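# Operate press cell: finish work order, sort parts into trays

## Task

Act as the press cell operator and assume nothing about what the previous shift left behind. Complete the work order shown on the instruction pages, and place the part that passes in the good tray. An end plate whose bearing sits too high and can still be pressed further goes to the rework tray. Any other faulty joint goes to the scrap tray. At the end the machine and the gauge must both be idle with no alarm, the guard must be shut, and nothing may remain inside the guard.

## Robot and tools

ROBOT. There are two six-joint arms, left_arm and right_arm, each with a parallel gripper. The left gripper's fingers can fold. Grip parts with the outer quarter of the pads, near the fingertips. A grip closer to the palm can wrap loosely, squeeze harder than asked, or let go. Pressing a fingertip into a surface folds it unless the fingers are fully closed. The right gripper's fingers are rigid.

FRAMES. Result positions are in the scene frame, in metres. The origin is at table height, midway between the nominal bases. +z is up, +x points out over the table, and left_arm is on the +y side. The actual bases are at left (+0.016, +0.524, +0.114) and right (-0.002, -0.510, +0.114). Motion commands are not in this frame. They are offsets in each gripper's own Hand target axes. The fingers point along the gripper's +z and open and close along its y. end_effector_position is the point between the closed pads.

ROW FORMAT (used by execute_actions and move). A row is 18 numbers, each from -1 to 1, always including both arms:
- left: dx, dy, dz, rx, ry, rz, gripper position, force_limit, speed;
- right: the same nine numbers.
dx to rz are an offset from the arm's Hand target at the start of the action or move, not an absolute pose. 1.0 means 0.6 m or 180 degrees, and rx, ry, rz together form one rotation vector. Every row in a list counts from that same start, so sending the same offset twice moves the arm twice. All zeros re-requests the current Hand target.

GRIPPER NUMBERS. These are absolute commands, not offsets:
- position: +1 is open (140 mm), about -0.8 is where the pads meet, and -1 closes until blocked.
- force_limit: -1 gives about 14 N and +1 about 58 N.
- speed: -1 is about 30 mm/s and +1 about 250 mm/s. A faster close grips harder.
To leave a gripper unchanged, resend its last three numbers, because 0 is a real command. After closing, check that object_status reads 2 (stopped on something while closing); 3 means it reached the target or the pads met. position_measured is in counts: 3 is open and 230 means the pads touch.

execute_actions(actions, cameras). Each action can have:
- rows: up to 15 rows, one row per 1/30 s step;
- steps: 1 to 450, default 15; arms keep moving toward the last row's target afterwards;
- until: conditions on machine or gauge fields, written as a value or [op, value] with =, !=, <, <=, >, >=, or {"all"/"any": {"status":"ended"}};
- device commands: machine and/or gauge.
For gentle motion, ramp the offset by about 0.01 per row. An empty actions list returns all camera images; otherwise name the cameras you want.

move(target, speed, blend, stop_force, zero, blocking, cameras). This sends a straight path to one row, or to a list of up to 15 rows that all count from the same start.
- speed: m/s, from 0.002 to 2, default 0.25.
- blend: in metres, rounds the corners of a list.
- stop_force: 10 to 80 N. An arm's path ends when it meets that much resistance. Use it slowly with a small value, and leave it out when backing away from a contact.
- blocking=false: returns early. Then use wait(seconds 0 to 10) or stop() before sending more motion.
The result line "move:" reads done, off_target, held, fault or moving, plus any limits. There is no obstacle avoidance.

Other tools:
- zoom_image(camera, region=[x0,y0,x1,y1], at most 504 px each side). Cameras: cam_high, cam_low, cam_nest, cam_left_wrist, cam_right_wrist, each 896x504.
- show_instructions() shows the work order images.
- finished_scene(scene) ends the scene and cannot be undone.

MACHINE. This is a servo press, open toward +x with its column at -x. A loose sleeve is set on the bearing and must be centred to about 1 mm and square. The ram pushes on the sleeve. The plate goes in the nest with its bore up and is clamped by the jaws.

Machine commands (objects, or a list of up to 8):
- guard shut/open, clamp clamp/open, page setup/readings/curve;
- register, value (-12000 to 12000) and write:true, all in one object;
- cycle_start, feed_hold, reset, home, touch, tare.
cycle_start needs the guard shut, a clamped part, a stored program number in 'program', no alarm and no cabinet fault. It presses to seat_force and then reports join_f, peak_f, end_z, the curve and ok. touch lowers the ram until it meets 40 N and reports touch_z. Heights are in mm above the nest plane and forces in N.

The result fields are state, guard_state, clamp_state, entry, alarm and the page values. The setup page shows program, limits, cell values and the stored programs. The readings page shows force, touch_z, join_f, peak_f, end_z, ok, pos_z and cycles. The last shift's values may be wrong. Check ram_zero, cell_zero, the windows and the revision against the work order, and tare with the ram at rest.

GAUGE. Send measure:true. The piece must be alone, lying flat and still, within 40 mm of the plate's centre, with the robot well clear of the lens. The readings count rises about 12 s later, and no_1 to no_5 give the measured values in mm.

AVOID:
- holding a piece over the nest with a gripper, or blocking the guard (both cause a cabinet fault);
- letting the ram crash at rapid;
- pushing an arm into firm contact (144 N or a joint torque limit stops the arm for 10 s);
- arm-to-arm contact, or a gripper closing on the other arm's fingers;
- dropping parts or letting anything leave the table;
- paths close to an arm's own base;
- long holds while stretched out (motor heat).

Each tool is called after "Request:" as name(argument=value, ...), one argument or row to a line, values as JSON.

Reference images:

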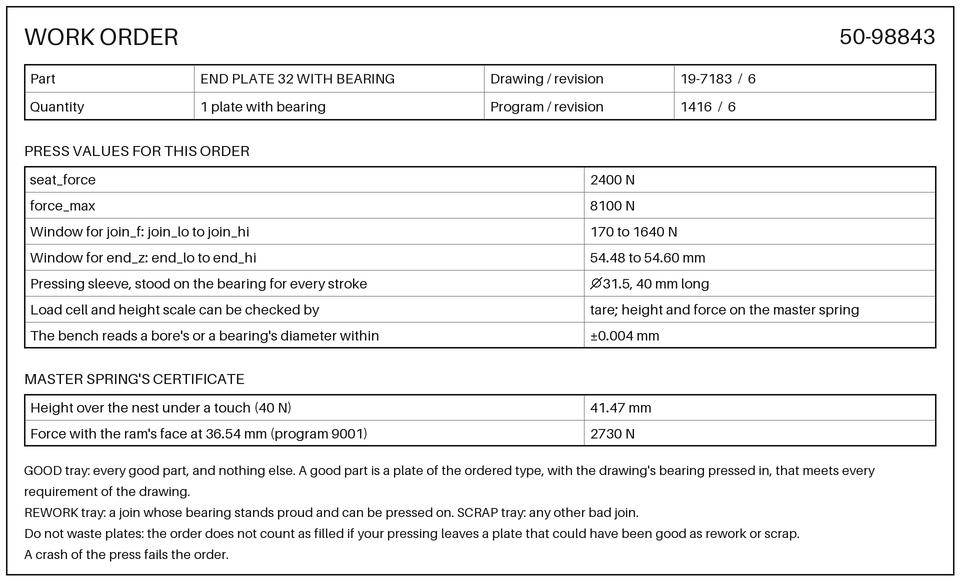

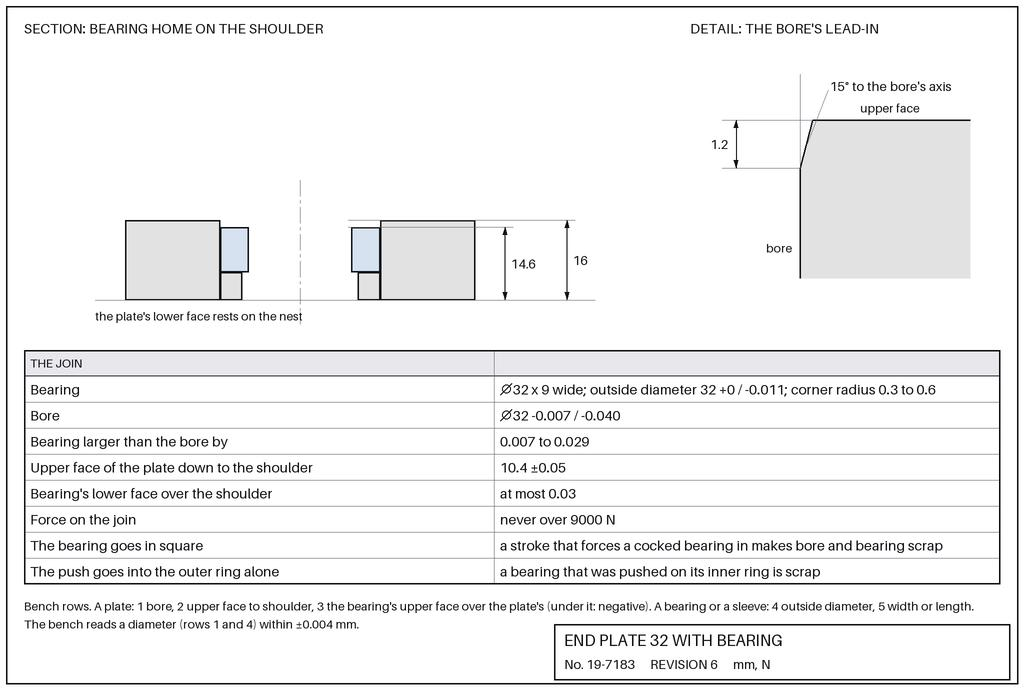

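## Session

Request:
execute_actions(
  actions=[],
)

Scene clock: 0.00 s.
left_arm: end_effector_position=(+0.4536, +0.5026, +0.4826) position_measured=3 object_status=3 end_effector_quat_wxyz=(-0.033, +0.999, -0.002, +0.019) | right_arm: end_effector_position=(+0.4346, -0.5508, +0.4826) position_measured=3 object_status=3 end_effector_quat_wxyz=(-0.033, +0.999, -0.024, +0.019)
Joint positions: left_arm=[-0.195 -0.211 1.886 0.073 1.442 1.383] | right_arm=[-0.195 -0.211 1.886 0.073 1.442 1.383]
Joint velocities: within noise
Joint torques (N m): no reading
External joint torques (N m): no reading
Flange force (N): no reading
Hand target: left_arm +0.4536, +0.5026, +0.4826; -0.033, +0.999, -0.002, +0.019 | right_arm +0.4346, -0.5508, +0.4826; -0.033, +0.999, -0.024, +0.019
Tool commands: left_gripper/position=+1.0 left_gripper/force_limit=+1.0 left_gripper/speed=+1.0 right_gripper/position=+1.0 right_gripper/force_limit=+1.0 right_gripper/speed=+1.0
machine.setup: program=+7879 ram_zero=+153.839 seat_force=+2900 force_max=+8100 join_lo=+350 join_hi=+2140 end_lo=+57.680 end_hi=+57.800 cell_gain=+2.004 cell_zero=+45 program_revision=+5 program_top=+57.800 stored1_number=+5102 stored1_revision=+2 stored2_number=+7879 stored2_revision=+5 stored3_number=+2578 stored3_revision=+4 stored4_number=+1416 stored4_revision=+6 stored5_number=+9001 stored5_revision=+1
machine: state=idle guard_state=shut clamp_state=clamped guard_answer=taken clamp_answer=taken page=setup entry=no_entry entries=0 alarm=no_alarm queue=idle queue_left=0
gauge: message=nothing_yet readings=0 no_1=0.000 no_2=0.000 no_3=0.000 no_4=0.000 no_5=0.000

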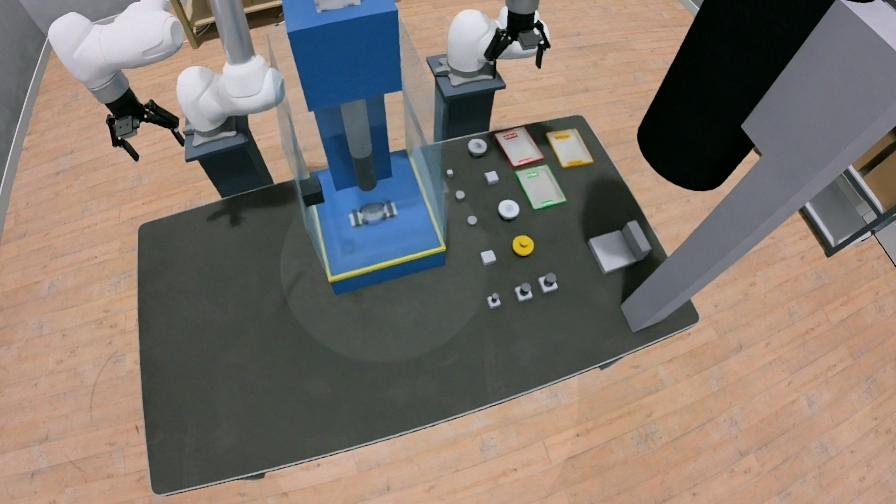

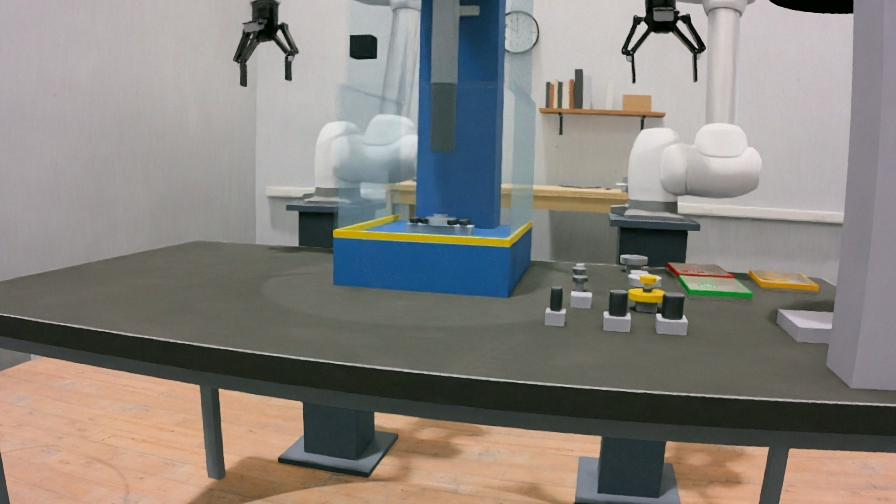

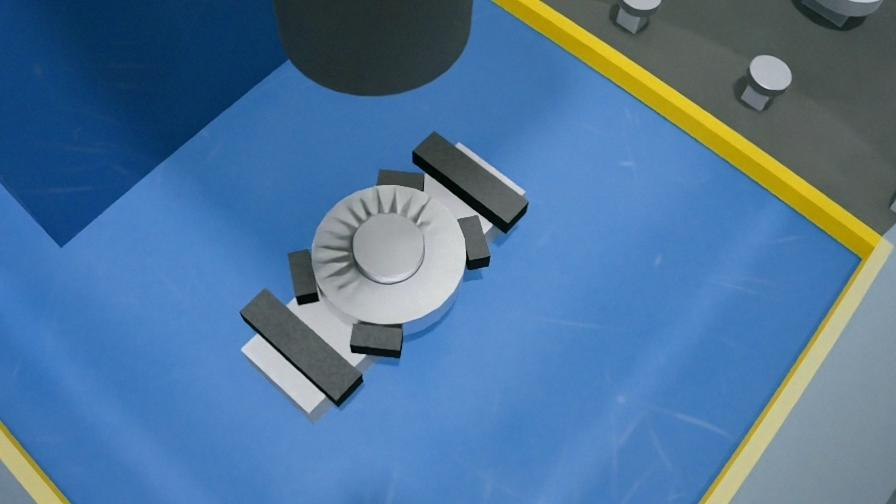

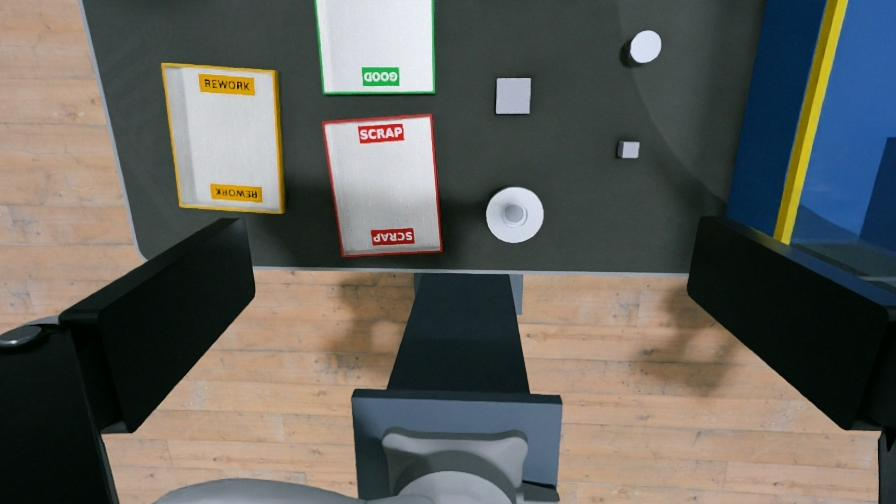

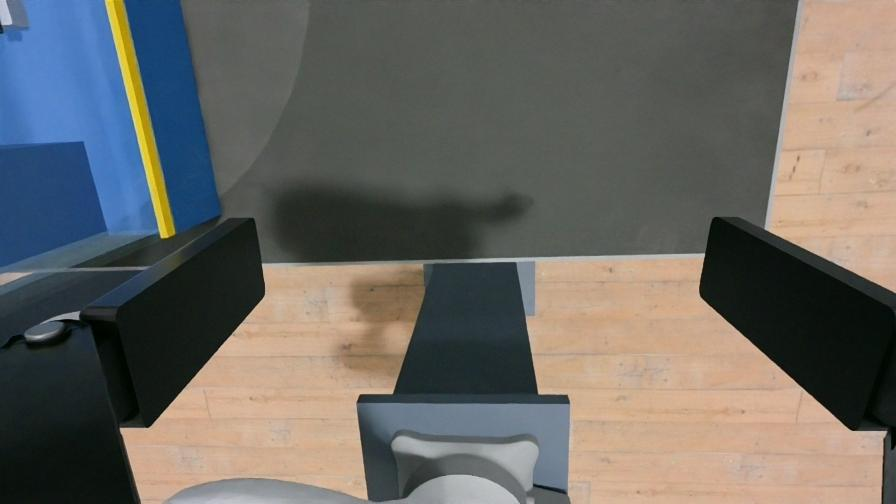

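Request:
execute_actions(
  actions=[
    {"machine":[{"register":"program","value":1416,"write":true},{"tare":true},{"guard":"open"},{"clamp":"open"}],"steps":200,"until":{"machine":{"queue":"done"}}},
  ],
  cameras=["cam_high","cam_low","cam_nest"],
)

Request:
zoom_image(
  camera="cam_high",
  region=[420, 110, 680, 320],
)

Request:
zoom_image(
  camera="cam_nest",
  region=[270, 150, 510, 370],
)

Request:
zoom_image(
  camera="cam_low",
  region=[530, 240, 700, 340],
)

Request:
zoom_image(
  camera="cam_low",
  region=[390, 180, 490, 250],
)

Scene clock: 28.40 s.
left_arm: end_effector_position=(+0.4536, +0.5026, +0.4826) position_measured=3 object_status=3 end_effector_quat_wxyz=(-0.033, +0.999, -0.002, +0.019) | right_arm: end_effector_position=(+0.4346, -0.5508, +0.4826) position_measured=3 object_status=3 end_effector_quat_wxyz=(-0.033, +0.999, -0.024, +0.019)
Joint positions: left_arm=[-0.195 -0.211 1.886 0.073 1.442 1.383] | right_arm=[-0.195 -0.211 1.886 0.073 1.442 1.383]
Joint torques (N m): left_arm=[-0.1 -25.41 -43.37 4.91 0.09 0.28] | right_arm=[0.33 -19.8 -43.66 3.66 -0.19 -0.11]
External joint torques (N m): left_arm=[0.04 5.39 1.4 -0.43 -0.22 -0.28] | right_arm=[-0.32 -0.61 1.38 0.86 0.07 0.11]
Flange force (N): left_arm=[7.1 1.5 3.9] | right_arm=[-3.0 0.4 1.9]
Hand target: left_arm +0.4536, +0.5026, +0.4826; -0.033, +0.999, -0.002, +0.019 | right_arm +0.4346, -0.5508, +0.4826; -0.033, +0.999, -0.024, +0.019
Tool commands: left_gripper/position=+1.0 left_gripper/force_limit=+1.0 left_gripper/speed=+1.0 right_gripper/position=+1.0 right_gripper/force_limit=+1.0 right_gripper/speed=+1.0
machine.setup: program=+1416 ram_zero=+153.839 seat_force=+2900 force_max=+8100 join_lo=+350 join_hi=+2140 end_lo=+57.680 end_hi=+57.800 cell_gain=+2.004 cell_zero=+45 program_revision=+6 program_top=+54.600 stored1_number=+5102 stored1_revision=+2 stored2_number=+7879 stored2_revision=+5 stored3_number=+2578 stored3_revision=+4 stored4_number=+1416 stored4_revision=+6 stored5_number=+9001 stored5_revision=+1
machine: state=idle guard_state=open clamp_state=open guard_answer=taken clamp_answer=taken page=setup entry=taken entries=2 alarm=no_alarm queue=done queue_left=0
gauge: message=nothing_yet readings=0 no_1=0.000 no_2=0.000 no_3=0.000 no_4=0.000 no_5=0.000
Images, in order (width x height): cam_high 896x504, cam_low 896x504, cam_nest 896x504.

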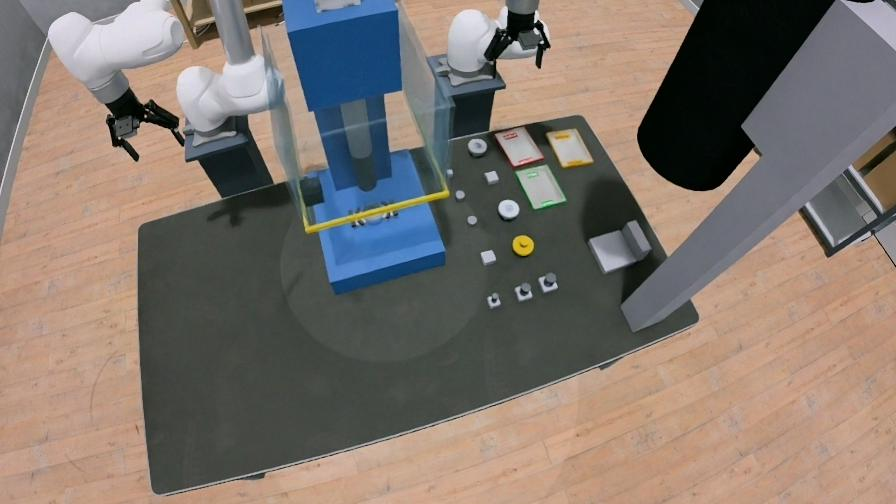

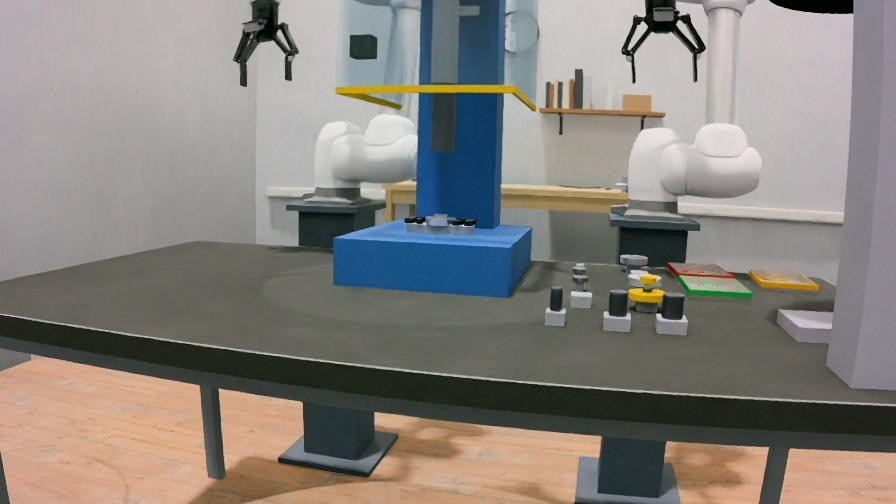

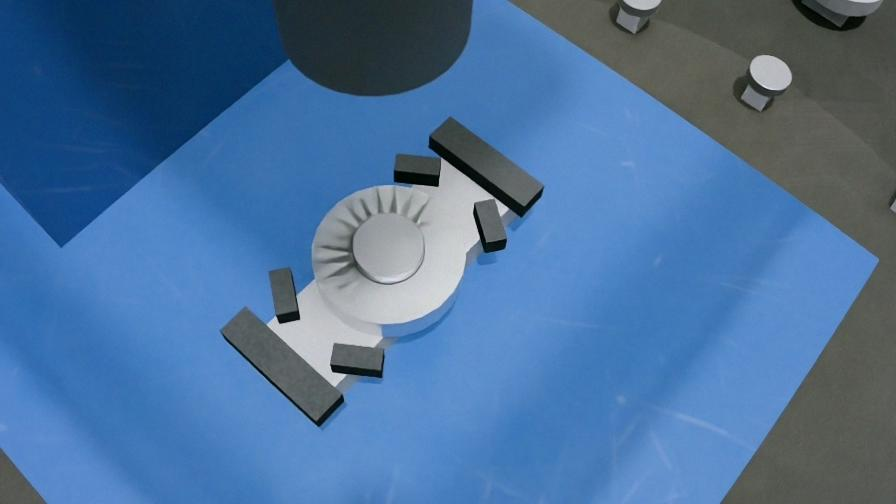

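Scaled by 1.938 from the camera's 896x504 image, which has a finer 1280x720 frame.

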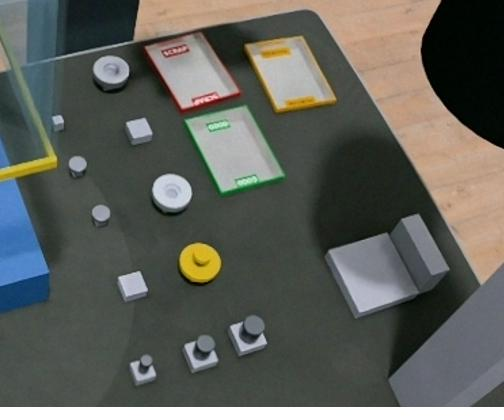

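Scaled by 2.100 from the camera's 896x504 image, which has a finer 1280x720 frame.

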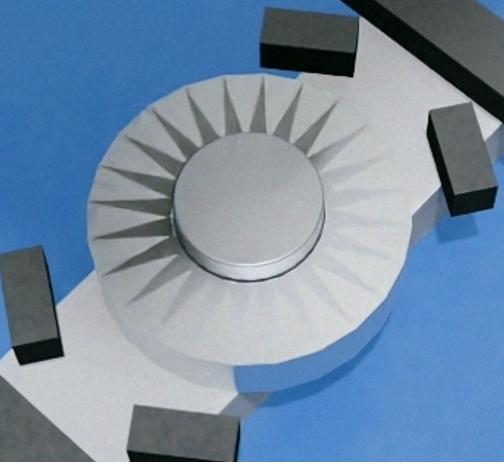

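Scaled by 2.965 from the camera's 896x504 image, which has a finer 1280x720 frame.

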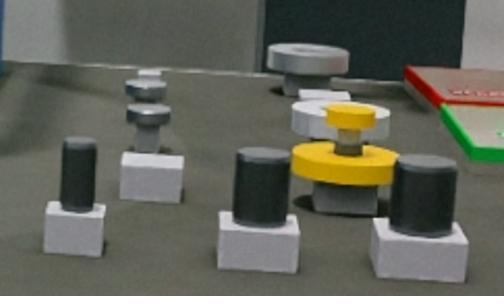

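Scaled by 5.040 from the camera's 896x504 image, which has a finer 1280x720 frame.

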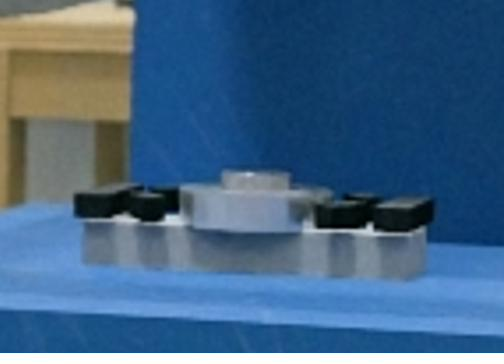

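Request:
execute_actions(
  actions=[
    {"machine":{"page":"readings"},"steps":3},
    {"machine":{"page":"curve"},"steps":3},
  ],
)

Request:
execute_actions(
  actions=[
    {"machine":{"page":"readings"},"steps":3},
  ],
)

Scene clock: 37.23 s.
left_arm: end_effector_position=(+0.4536, +0.5026, +0.4826) position_measured=3 object_status=3 end_effector_quat_wxyz=(-0.033, +0.999, -0.002, +0.019) | right_arm: end_effector_position=(+0.4346, -0.5508, +0.4826) position_measured=3 object_status=3 end_effector_quat_wxyz=(-0.033, +0.999, -0.024, +0.019)
Joint positions: left_arm=[-0.195 -0.211 1.886 0.073 1.442 1.383] | right_arm=[-0.195 -0.211 1.886 0.073 1.442 1.383]
Joint torques (N m): left_arm=[0.06 -25.18 -43.29 4.9 0.06 0.25] | right_arm=[0.29 -19.77 -43.61 3.64 -0.24 -0.14]
External joint torques (N m): left_arm=[-0.09 4.75 1.18 -0.4 -0.17 -0.25] | right_arm=[-0.24 -0.68 1.31 0.88 0.12 0.14]
External joint torques at the end of the 1st action: left_arm=[-0.07 4.88 1.05 -0.35 -0.21 -0.31] | right_arm=[-0.2 -0.23 1.37 0.87 0.04 0.13]
Flange force (N): left_arm=[6.3 1.6 3.3] | right_arm=[-3.0 0.1 1.7]
Flange force at the end of the 1st action (N): left_arm=[6.7 1.7 3.2] | right_arm=[-2.3 0.1 2.1]
Hand target: left_arm +0.4536, +0.5026, +0.4826; -0.033, +0.999, -0.002, +0.019 | right_arm +0.4346, -0.5508, +0.4826; -0.033, +0.999, -0.024, +0.019
Tool commands: left_gripper/position=+1.0 left_gripper/force_limit=+1.0 left_gripper/speed=+1.0 right_gripper/position=+1.0 right_gripper/force_limit=+1.0 right_gripper/speed=+1.0
machine.curve: curve1_z=+0.000 curve1_f=+0 curve2_z=+0.000 curve2_f=+0 curve3_z=+0.000 curve3_f=+0 curve4_z=+0.000 curve4_f=+0 curve5_z=+0.000 curve5_f=+0 curve6_z=+0.000 curve6_f=+0 curve7_z=+0.000 curve7_f=+0 curve8_z=+0.000 curve8_f=+0
machine: state=idle guard_state=open clamp_state=open guard_answer=taken clamp_answer=taken page=curve entry=taken entries=2 alarm=no_alarm queue=done queue_left=0
gauge: message=nothing_yet readings=0 no_1=0.000 no_2=0.000 no_3=0.000 no_4=0.000 no_5=0.000

Scene clock: 37.53 s.
left_arm: end_effector_position=(+0.4536, +0.5026, +0.4826) position_measured=3 object_status=3 end_effector_quat_wxyz=(-0.033, +0.999, -0.002, +0.019) | right_arm: end_effector_position=(+0.4346, -0.5508, +0.4826) position_measured=3 object_status=3 end_effector_quat_wxyz=(-0.033, +0.999, -0.024, +0.019)
Joint positions: left_arm=[-0.195 -0.211 1.886 0.073 1.442 1.383] | right_arm=[-0.195 -0.211 1.886 0.073 1.442 1.383]
Joint torques (N m): left_arm=[-0.05 -24.78 -43.35 4.89 0.1 0.26] | right_arm=[-0.09 -20.12 -43.56 3.67 -0.23 -0.09]
External joint torques (N m): left_arm=[0.04 4.35 1.39 -0.41 -0.21 -0.26] | right_arm=[0.02 -0.22 1.32 0.84 0.11 0.09]
Flange force (N): left_arm=[5.4 1.2 3.6] | right_arm=[-2.1 -0.3 1.9]
Hand target: left_arm +0.4536, +0.5026, +0.4826; -0.033, +0.999, -0.002, +0.019 | right_arm +0.4346, -0.5508, +0.4826; -0.033, +0.999, -0.024, +0.019
Tool commands: left_gripper/position=+1.0 left_gripper/force_limit=+1.0 left_gripper/speed=+1.0 right_gripper/position=+1.0 right_gripper/force_limit=+1.0 right_gripper/speed=+1.0
machine.readings: force=+0 touch_z=+0.000 join_f=+0 peak_f=+0 end_z=+0.000 ok=+0 pos_z=+166.161 cycles=+0
machine: state=idle guard_state=open clamp_state=open guard_answer=taken clamp_answer=taken page=readings entry=taken entries=2 alarm=no_alarm queue=done queue_left=0
gauge: message=nothing_yet readings=0 no_1=0.000 no_2=0.000 no_3=0.000 no_4=0.000 no_5=0.000

Request:
move(
  target=[0.2362,0.4115,0.273,-0.283,0.267,0.4354,-0.1,0,-0.3,0,0,0,0,0,0,1,1,1],
  cameras=["cam_left_wrist"],
  speed=0.25,
)

Request:
zoom_image(
  camera="cam_left_wrist",
  region=[390, 80, 530, 230],
)

Scene clock: 67.80 s.
left_arm: end_effector_position=(+0.6006, +0.2664, +0.3081) position_measured=141 object_status=3 end_effector_quat_wxyz=(+0.354, +0.612, -0.612, +0.354) | right_arm: end_effector_position=(+0.4346, -0.5508, +0.4826) position_measured=3 object_status=3 end_effector_quat_wxyz=(-0.033, +0.999, -0.024, +0.019)
Joint positions: left_arm=[-0.019 0.294 2.037 -1.179 1.215 3.828] | right_arm=[-0.195 -0.211 1.886 0.073 1.442 1.383]
Joint torques (N m): left_arm=[-0.04 -63.09 -28.45 -0.34 1.71 0.26] | right_arm=[0.19 -20.02 -43.64 3.63 -0.22 -0.16]
External joint torques (N m): left_arm=[0 5.03 0.84 -0.23 -0.16 -0.26] | right_arm=[-0.12 -0.42 1.37 0.89 0.1 0.15]
Flange force (N): left_arm=[-5.6 -5.1 3.6] | right_arm=[-2.6 -0.1 1.9]
Hand target: left_arm +0.6006, +0.2663, +0.3081; +0.354, +0.612, -0.612, +0.354 | right_arm +0.4346, -0.5508, +0.4826; -0.033, +0.999, -0.024, +0.019
Off the commanded pose: left_arm 0.000 m, 0 deg | right_arm 0.000 m, 0 deg.
machine.readings: force=+0 touch_z=+0.000 join_f=+0 peak_f=+0 end_z=+0.000 ok=+0 pos_z=+166.161 cycles=+0
machine: state=idle guard_state=open clamp_state=open guard_answer=taken clamp_answer=taken page=readings entry=taken entries=2 alarm=no_alarm queue=done queue_left=0
gauge: message=nothing_yet readings=0 no_1=0.000 no_2=0.000 no_3=0.000 no_4=0.000 no_5=0.000
move: done
Images, in order (width x height): cam_left_wrist 896x504.

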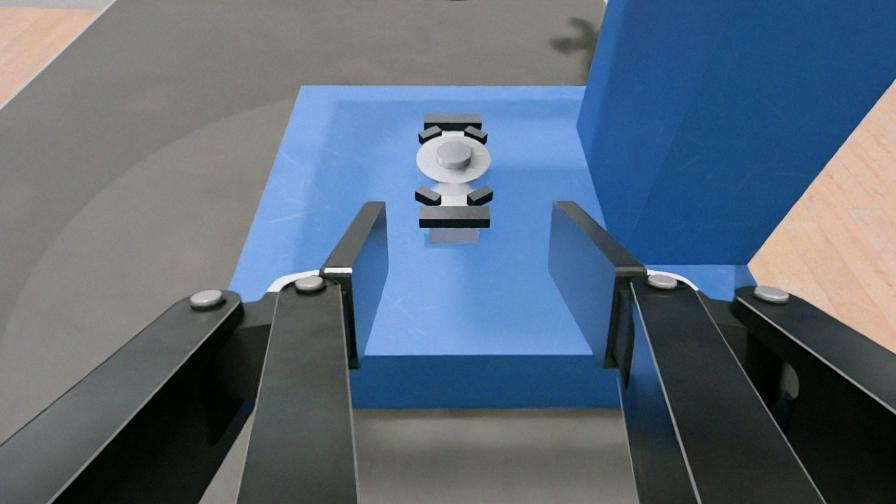

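Scaled by 3.360 from the camera's 896x504 image, which has a finer 1280x720 frame.

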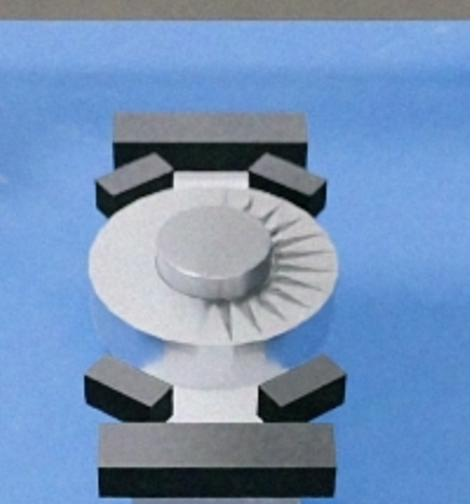

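Request:
move(
  target=[0,0,0.43,0,0,0,-0.1,0,-0.3,0,0,0,0,0,0,1,1,1],
  cameras=["cam_left_wrist","cam_low","cam_nest"],
  speed=0.12,
)

Request:
zoom_image(
  camera="cam_low",
  region=[400, 160, 480, 240],
)

Request:
zoom_image(
  camera="cam_left_wrist",
  region=[360, 140, 580, 360],
)

Scene clock: 80.23 s.
left_arm: end_effector_position=(+0.6005, +0.0429, +0.1793) position_measured=141 object_status=3 end_effector_quat_wxyz=(+0.354, +0.612, -0.612, +0.354) | right_arm: end_effector_position=(+0.4346, -0.5508, +0.4826) position_measured=3 object_status=3 end_effector_quat_wxyz=(-0.033, +0.999, -0.024, +0.019)
Joint positions: left_arm=[-0.387 0.507 2.038 -1.549 0.938 4.007] | right_arm=[-0.195 -0.211 1.886 0.073 1.442 1.383]
Joint torques (N m): left_arm=[-0.01 -75.12 -21.39 -1.01 1.91 0.26] | right_arm=[0.43 -20.26 -43.4 3.68 -0.19 -0.18]
External joint torques (N m): left_arm=[-0.19 3.93 0.45 -0.22 -0.07 -0.26] | right_arm=[-0.41 -0.16 1.1 0.84 0.07 0.18]
Flange force (N): left_arm=[-4.1 -2.8 4.3] | right_arm=[-1.9 0.5 1.6]
Hand target: left_arm +0.6005, +0.0428, +0.1792; +0.354, +0.612, -0.612, +0.354 | right_arm +0.4346, -0.5508, +0.4826; -0.033, +0.999, -0.024, +0.019
Off the commanded pose: left_arm 0.000 m, 0 deg | right_arm 0.000 m, 0 deg.
machine.readings: force=+0 touch_z=+0.000 join_f=+0 peak_f=+0 end_z=+0.000 ok=+0 pos_z=+166.161 cycles=+0
machine: state=idle guard_state=open clamp_state=open guard_answer=taken clamp_answer=taken page=readings entry=taken entries=2 alarm=no_alarm queue=done queue_left=0
gauge: message=nothing_yet readings=0 no_1=0.000 no_2=0.000 no_3=0.000 no_4=0.000 no_5=0.000
move: done
Images, in order (width x height): cam_low 896x504, cam_nest 896x504, cam_left_wrist 896x504.

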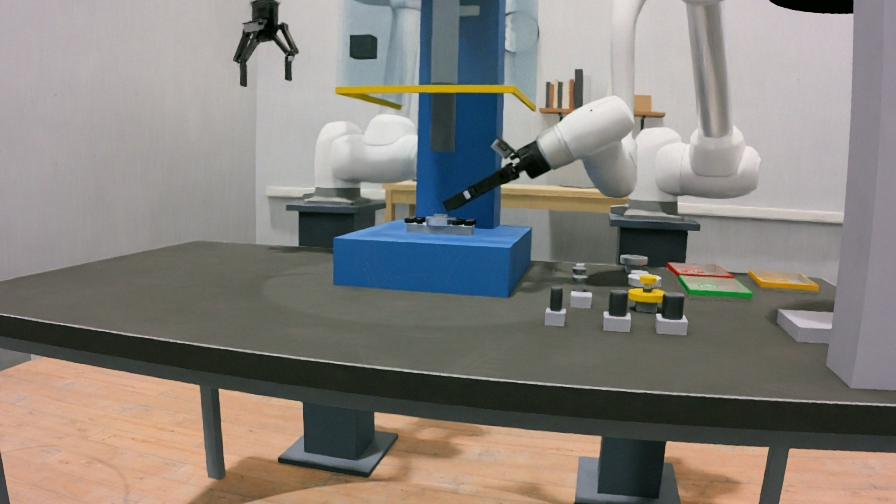

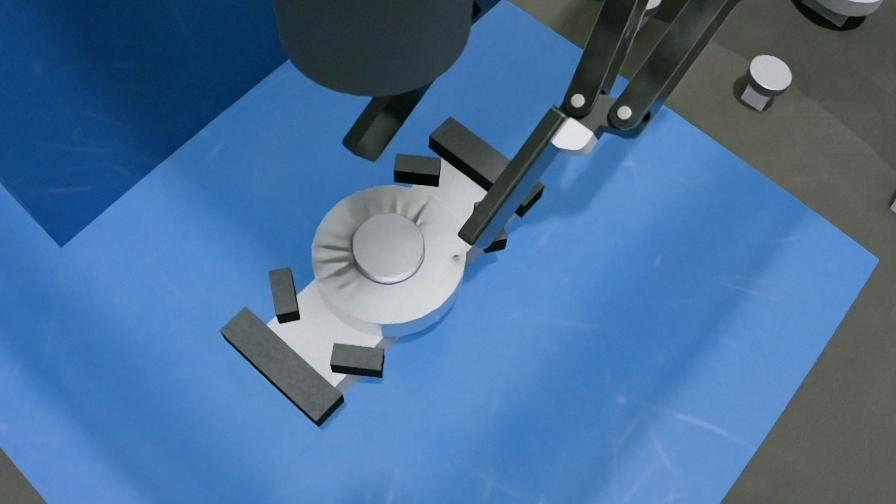

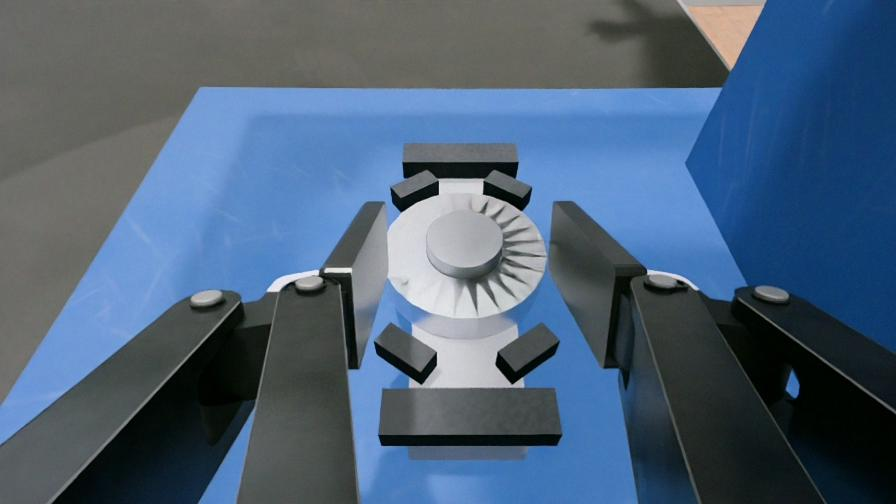

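Scaled by 6.300 from the camera's 896x504 image, which has a finer 1280x720 frame.

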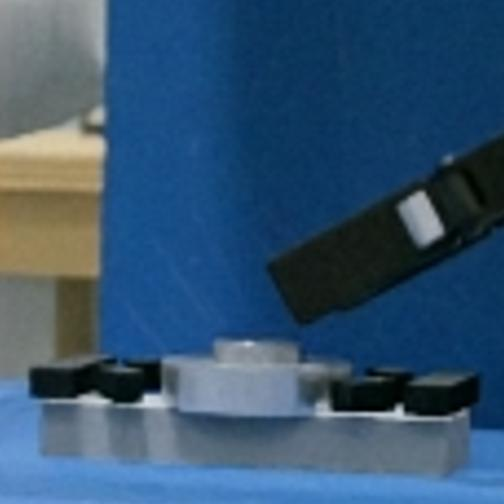

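Scaled by 2.291 from the camera's 896x504 image, which has a finer 1280x720 frame.

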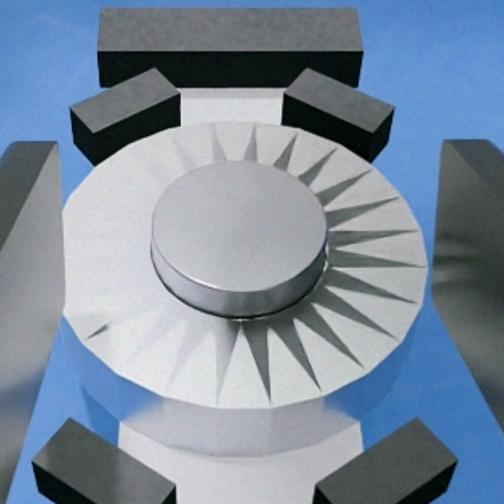

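Request:
move(
  target=[0.001,0,0.0494,0,0,0,-0.1,0,-0.3,0,0,0,0,0,0,1,1,1],
  cameras=["cam_low"],
  speed=0.05,
)

Request:
zoom_image(
  camera="cam_low",
  region=[400, 160, 480, 240],
)

Request:
execute_actions(
  actions=[
    {"rows":[[0,0,0,0,0,0,-1,-0.7,-1,0,0,0,0,0,0,1,1,1]],"steps":75},
  ],
  cameras=["cam_low","cam_left_wrist"],
)

Request:
zoom_image(
  camera="cam_low",
  region=[400, 160, 480, 240],
)

Scene clock: 96.37 s.
left_arm: end_effector_position=(+0.6004, +0.0169, +0.1650) position_measured=141 object_status=3 end_effector_quat_wxyz=(+0.354, +0.612, -0.612, +0.354) | right_arm: end_effector_position=(+0.4346, -0.5508, +0.4826) position_measured=3 object_status=3 end_effector_quat_wxyz=(-0.033, +0.999, -0.024, +0.019)
Joint positions: left_arm=[-0.426 0.537 2.024 -1.593 0.916 4.027] | right_arm=[-0.195 -0.211 1.886 0.073 1.442 1.383]
Joint torques (N m): left_arm=[-0.37 -77.69 -20.85 -1.07 2 0.25] | right_arm=[0.23 -20.27 -43.63 3.68 -0.2 -0.08]
External joint torques (N m): left_arm=[0.21 4.18 0.52 -0.21 -0.12 -0.26] | right_arm=[-0.34 -0.06 1.38 0.82 0.08 0.08]
Flange force (N): left_arm=[-4.7 -3.0 4.1] | right_arm=[-2.1 0.6 2.0]
Hand target: left_arm +0.6004, +0.0169, +0.1649; +0.354, +0.612, -0.612, +0.354 | right_arm +0.4346, -0.5508, +0.4826; -0.033, +0.999, -0.024, +0.019
Off the commanded pose: left_arm 0.000 m, 0 deg | right_arm 0.000 m, 0 deg.
machine.readings: force=+0 touch_z=+0.000 join_f=+0 peak_f=+0 end_z=+0.000 ok=+0 pos_z=+166.161 cycles=+0
machine: state=idle guard_state=open clamp_state=open guard_answer=taken clamp_answer=taken page=readings entry=taken entries=2 alarm=no_alarm queue=done queue_left=0
gauge: message=nothing_yet readings=0 no_1=0.000 no_2=0.000 no_3=0.000 no_4=0.000 no_5=0.000
move: done
Images, in order (width x height): cam_low 896x504.

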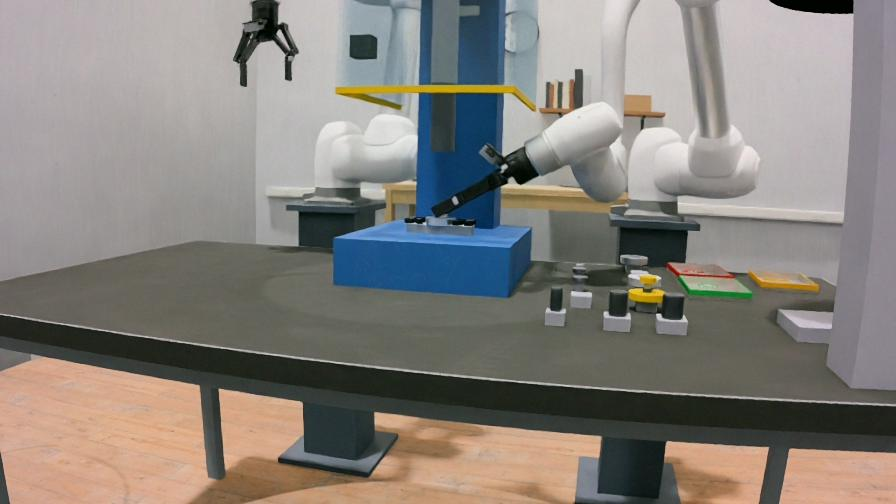

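Scaled by 6.300 from the camera's 896x504 image, which has a finer 1280x720 frame.

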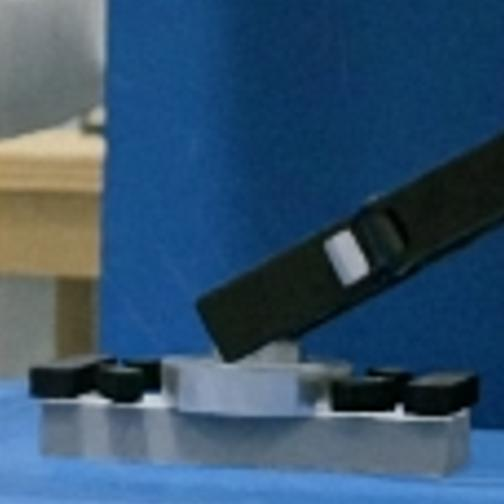

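Scene clock: 99.07 s.
left_arm: end_effector_position=(+0.6004, +0.0168, +0.1649) position_measured=183 object_status=2 end_effector_quat_wxyz=(+0.354, +0.612, -0.612, +0.354) | right_arm: end_effector_position=(+0.4346, -0.5508, +0.4826) position_measured=3 object_status=3 end_effector_quat_wxyz=(-0.033, +0.999, -0.024, +0.019)
Joint positions: left_arm=[-0.426 0.537 2.024 -1.593 0.916 4.027] | right_arm=[-0.195 -0.211 1.886 0.073 1.442 1.383]
Joint torques (N m): left_arm=[-0.94 -76.65 -20.57 -0.91 1.85 0.29] | right_arm=[0.26 -19.91 -43.7 3.66 -0.21 -0.16]
External joint torques (N m): left_arm=[0.87 3.24 0.22 -0.36 0.02 -0.29] | right_arm=[-0.42 -0.42 1.39 0.85 0.09 0.15]
Flange force (N): left_arm=[-4.1 -3.0 2.5] | right_arm=[-2.7 0.6 1.9]
Hand target: left_arm +0.6004, +0.0169, +0.1649; +0.354, +0.612, -0.612, +0.354 | right_arm +0.4346, -0.5508, +0.4826; -0.033, +0.999, -0.024, +0.019
Off the commanded pose: left_arm 0.000 m, 0 deg | right_arm 0.000 m, 0 deg.
machine.readings: force=+0 touch_z=+0.000 join_f=+0 peak_f=+0 end_z=+0.000 ok=+0 pos_z=+166.161 cycles=+0
machine: state=idle guard_state=open clamp_state=open guard_answer=taken clamp_answer=taken page=readings entry=taken entries=2 alarm=no_alarm queue=done queue_left=0
gauge: message=nothing_yet readings=0 no_1=0.000 no_2=0.000 no_3=0.000 no_4=0.000 no_5=0.000
Images, in order (width x height): cam_low 896x504, cam_left_wrist 896x504.

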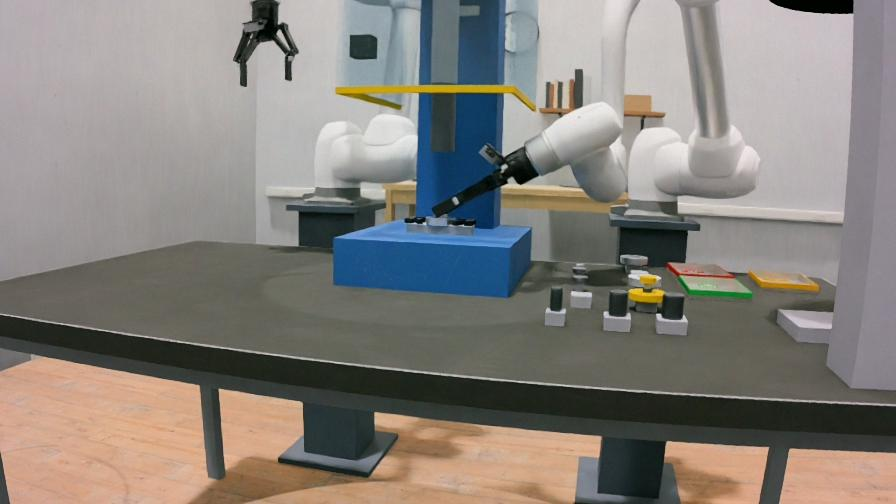

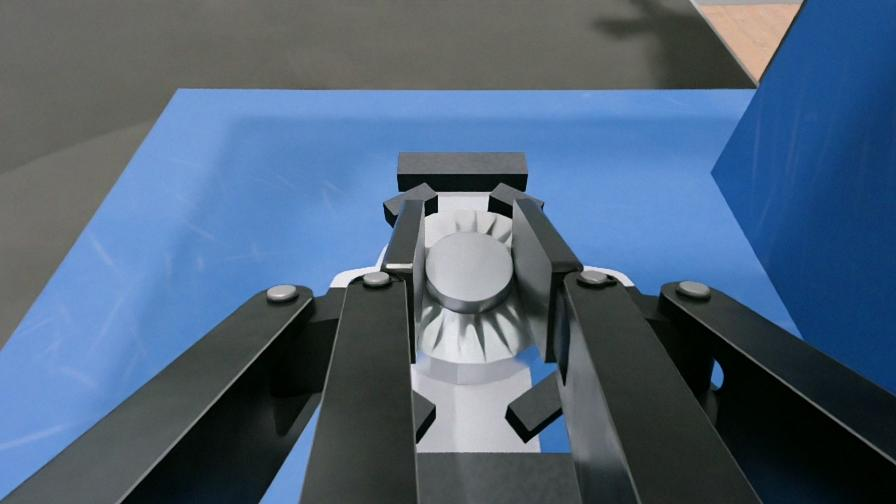

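Scaled by 6.300 from the camera's 896x504 image, which has a finer 1280x720 frame.

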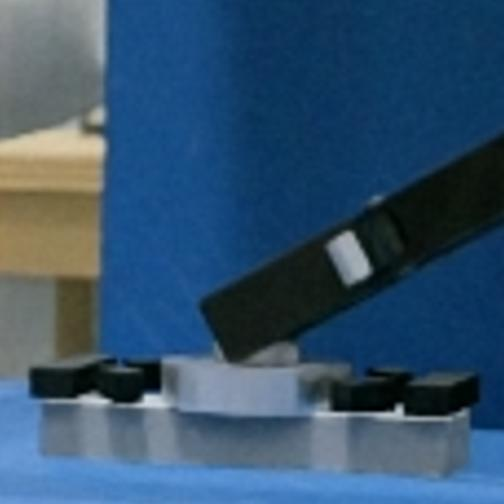

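Request:
move(
  target=[0.0217,0,-0.0125,0,0,0,-1,-0.7,-1,0,0,0,0,0,0,1,1,1],
  cameras=["cam_low","cam_left_wrist","cam_nest"],
  speed=0.02,
)

Request:
zoom_image(
  camera="cam_low",
  region=[400, 160, 480, 240],
)

Request:
zoom_image(
  camera="cam_nest",
  region=[270, 150, 510, 370],
)

Scene clock: 110.20 s.
left_arm: end_effector_position=(+0.6004, +0.0168, +0.1800) position_measured=183 object_status=2 end_effector_quat_wxyz=(+0.354, +0.612, -0.612, +0.354) | right_arm: end_effector_position=(+0.4346, -0.5508, +0.4826) position_measured=3 object_status=3 end_effector_quat_wxyz=(-0.033, +0.999, -0.024, +0.019)
Joint positions: left_arm=[-0.426 0.515 2.021 -1.573 0.916 3.995] | right_arm=[-0.195 -0.211 1.886 0.073 1.442 1.383]
Joint torques (N m): left_arm=[-0.4 -76.92 -22.06 -1.07 2.05 0.27] | right_arm=[0.2 -19.88 -43.4 3.65 -0.2 -0.15]
External joint torques (N m): left_arm=[0.21 4.24 0.51 -0.22 -0.21 -0.27] | right_arm=[-0.21 -0.54 1.09 0.87 0.08 0.15]
Flange force (N): left_arm=[-4.6 -3.2 4.2] | right_arm=[-2.4 0.1 1.5]
Hand target: left_arm +0.6004, +0.0168, +0.1800; +0.354, +0.612, -0.612, +0.354 | right_arm +0.4346, -0.5508, +0.4826; -0.033, +0.999, -0.024, +0.019
Off the commanded pose: left_arm 0.000 m, 0 deg | right_arm 0.000 m, 0 deg.
machine.readings: force=+0 touch_z=+0.000 join_f=+0 peak_f=+0 end_z=+0.000 ok=+0 pos_z=+166.161 cycles=+0
machine: state=idle guard_state=open clamp_state=open guard_answer=taken clamp_answer=taken page=readings entry=taken entries=2 alarm=no_alarm queue=done queue_left=0
gauge: message=nothing_yet readings=0 no_1=0.000 no_2=0.000 no_3=0.000 no_4=0.000 no_5=0.000
move: done
Images, in order (width x height): cam_low 896x504, cam_nest 896x504, cam_left_wrist 896x504.

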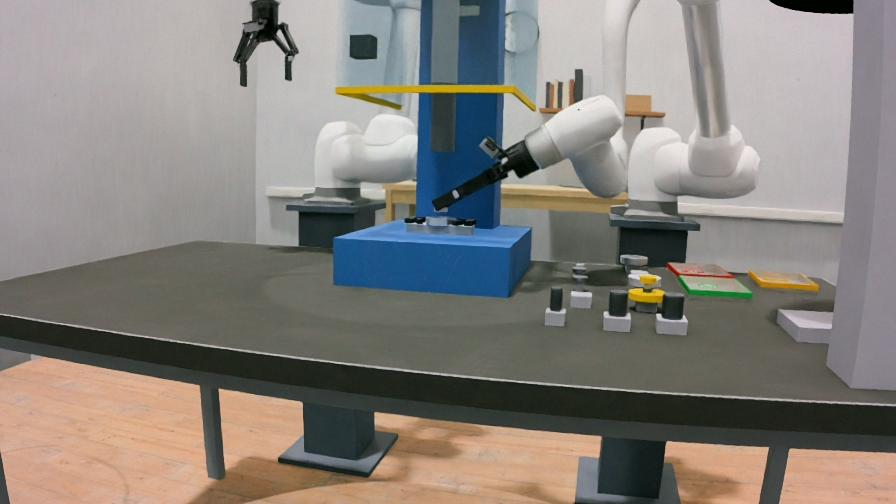

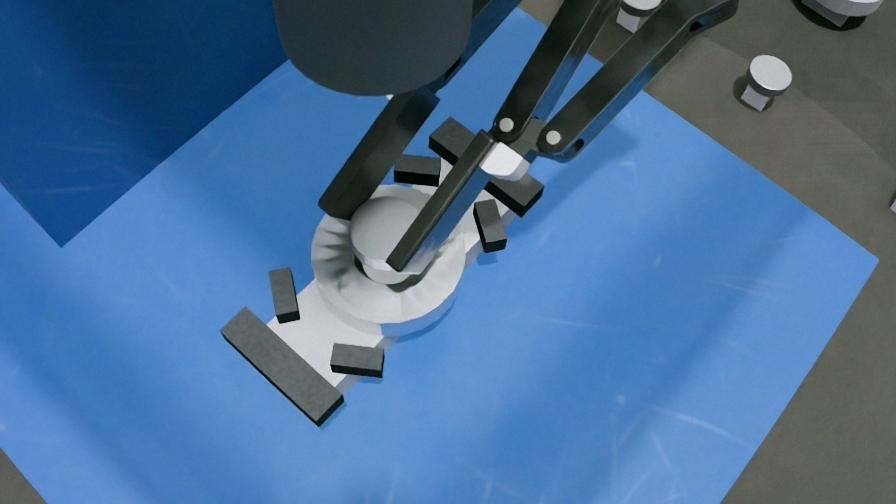

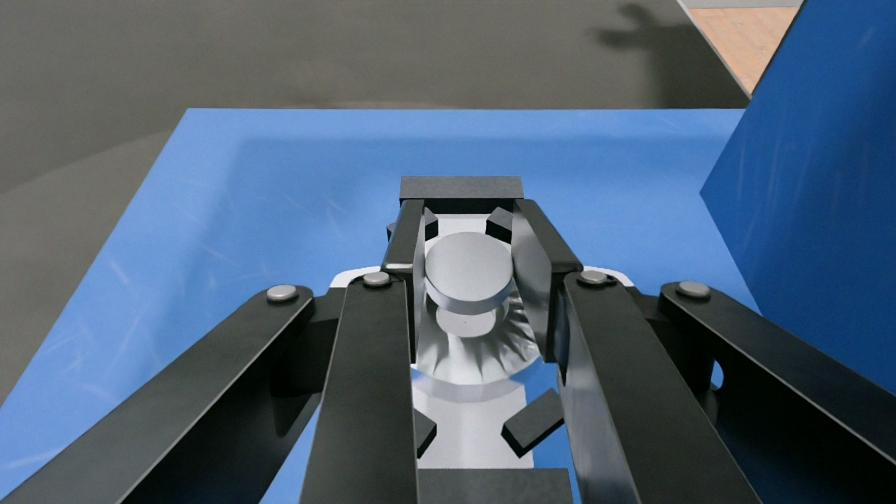

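Scaled by 6.300 from the camera's 896x504 image, which has a finer 1280x720 frame.

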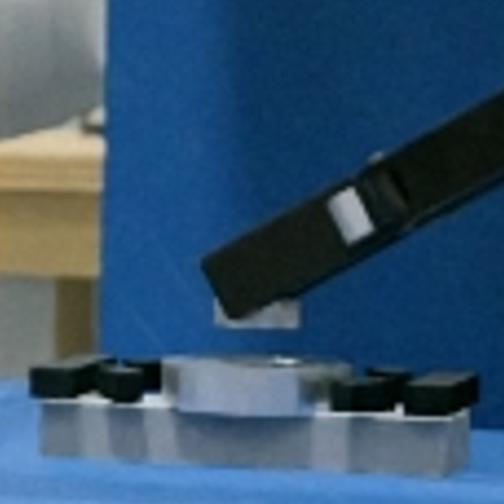

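Scaled by 2.100 from the camera's 896x504 image, which has a finer 1280x720 frame.

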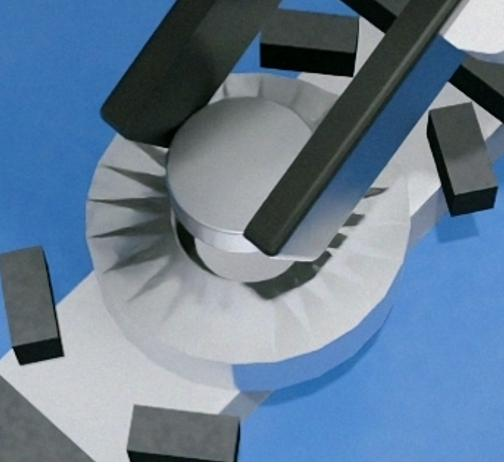

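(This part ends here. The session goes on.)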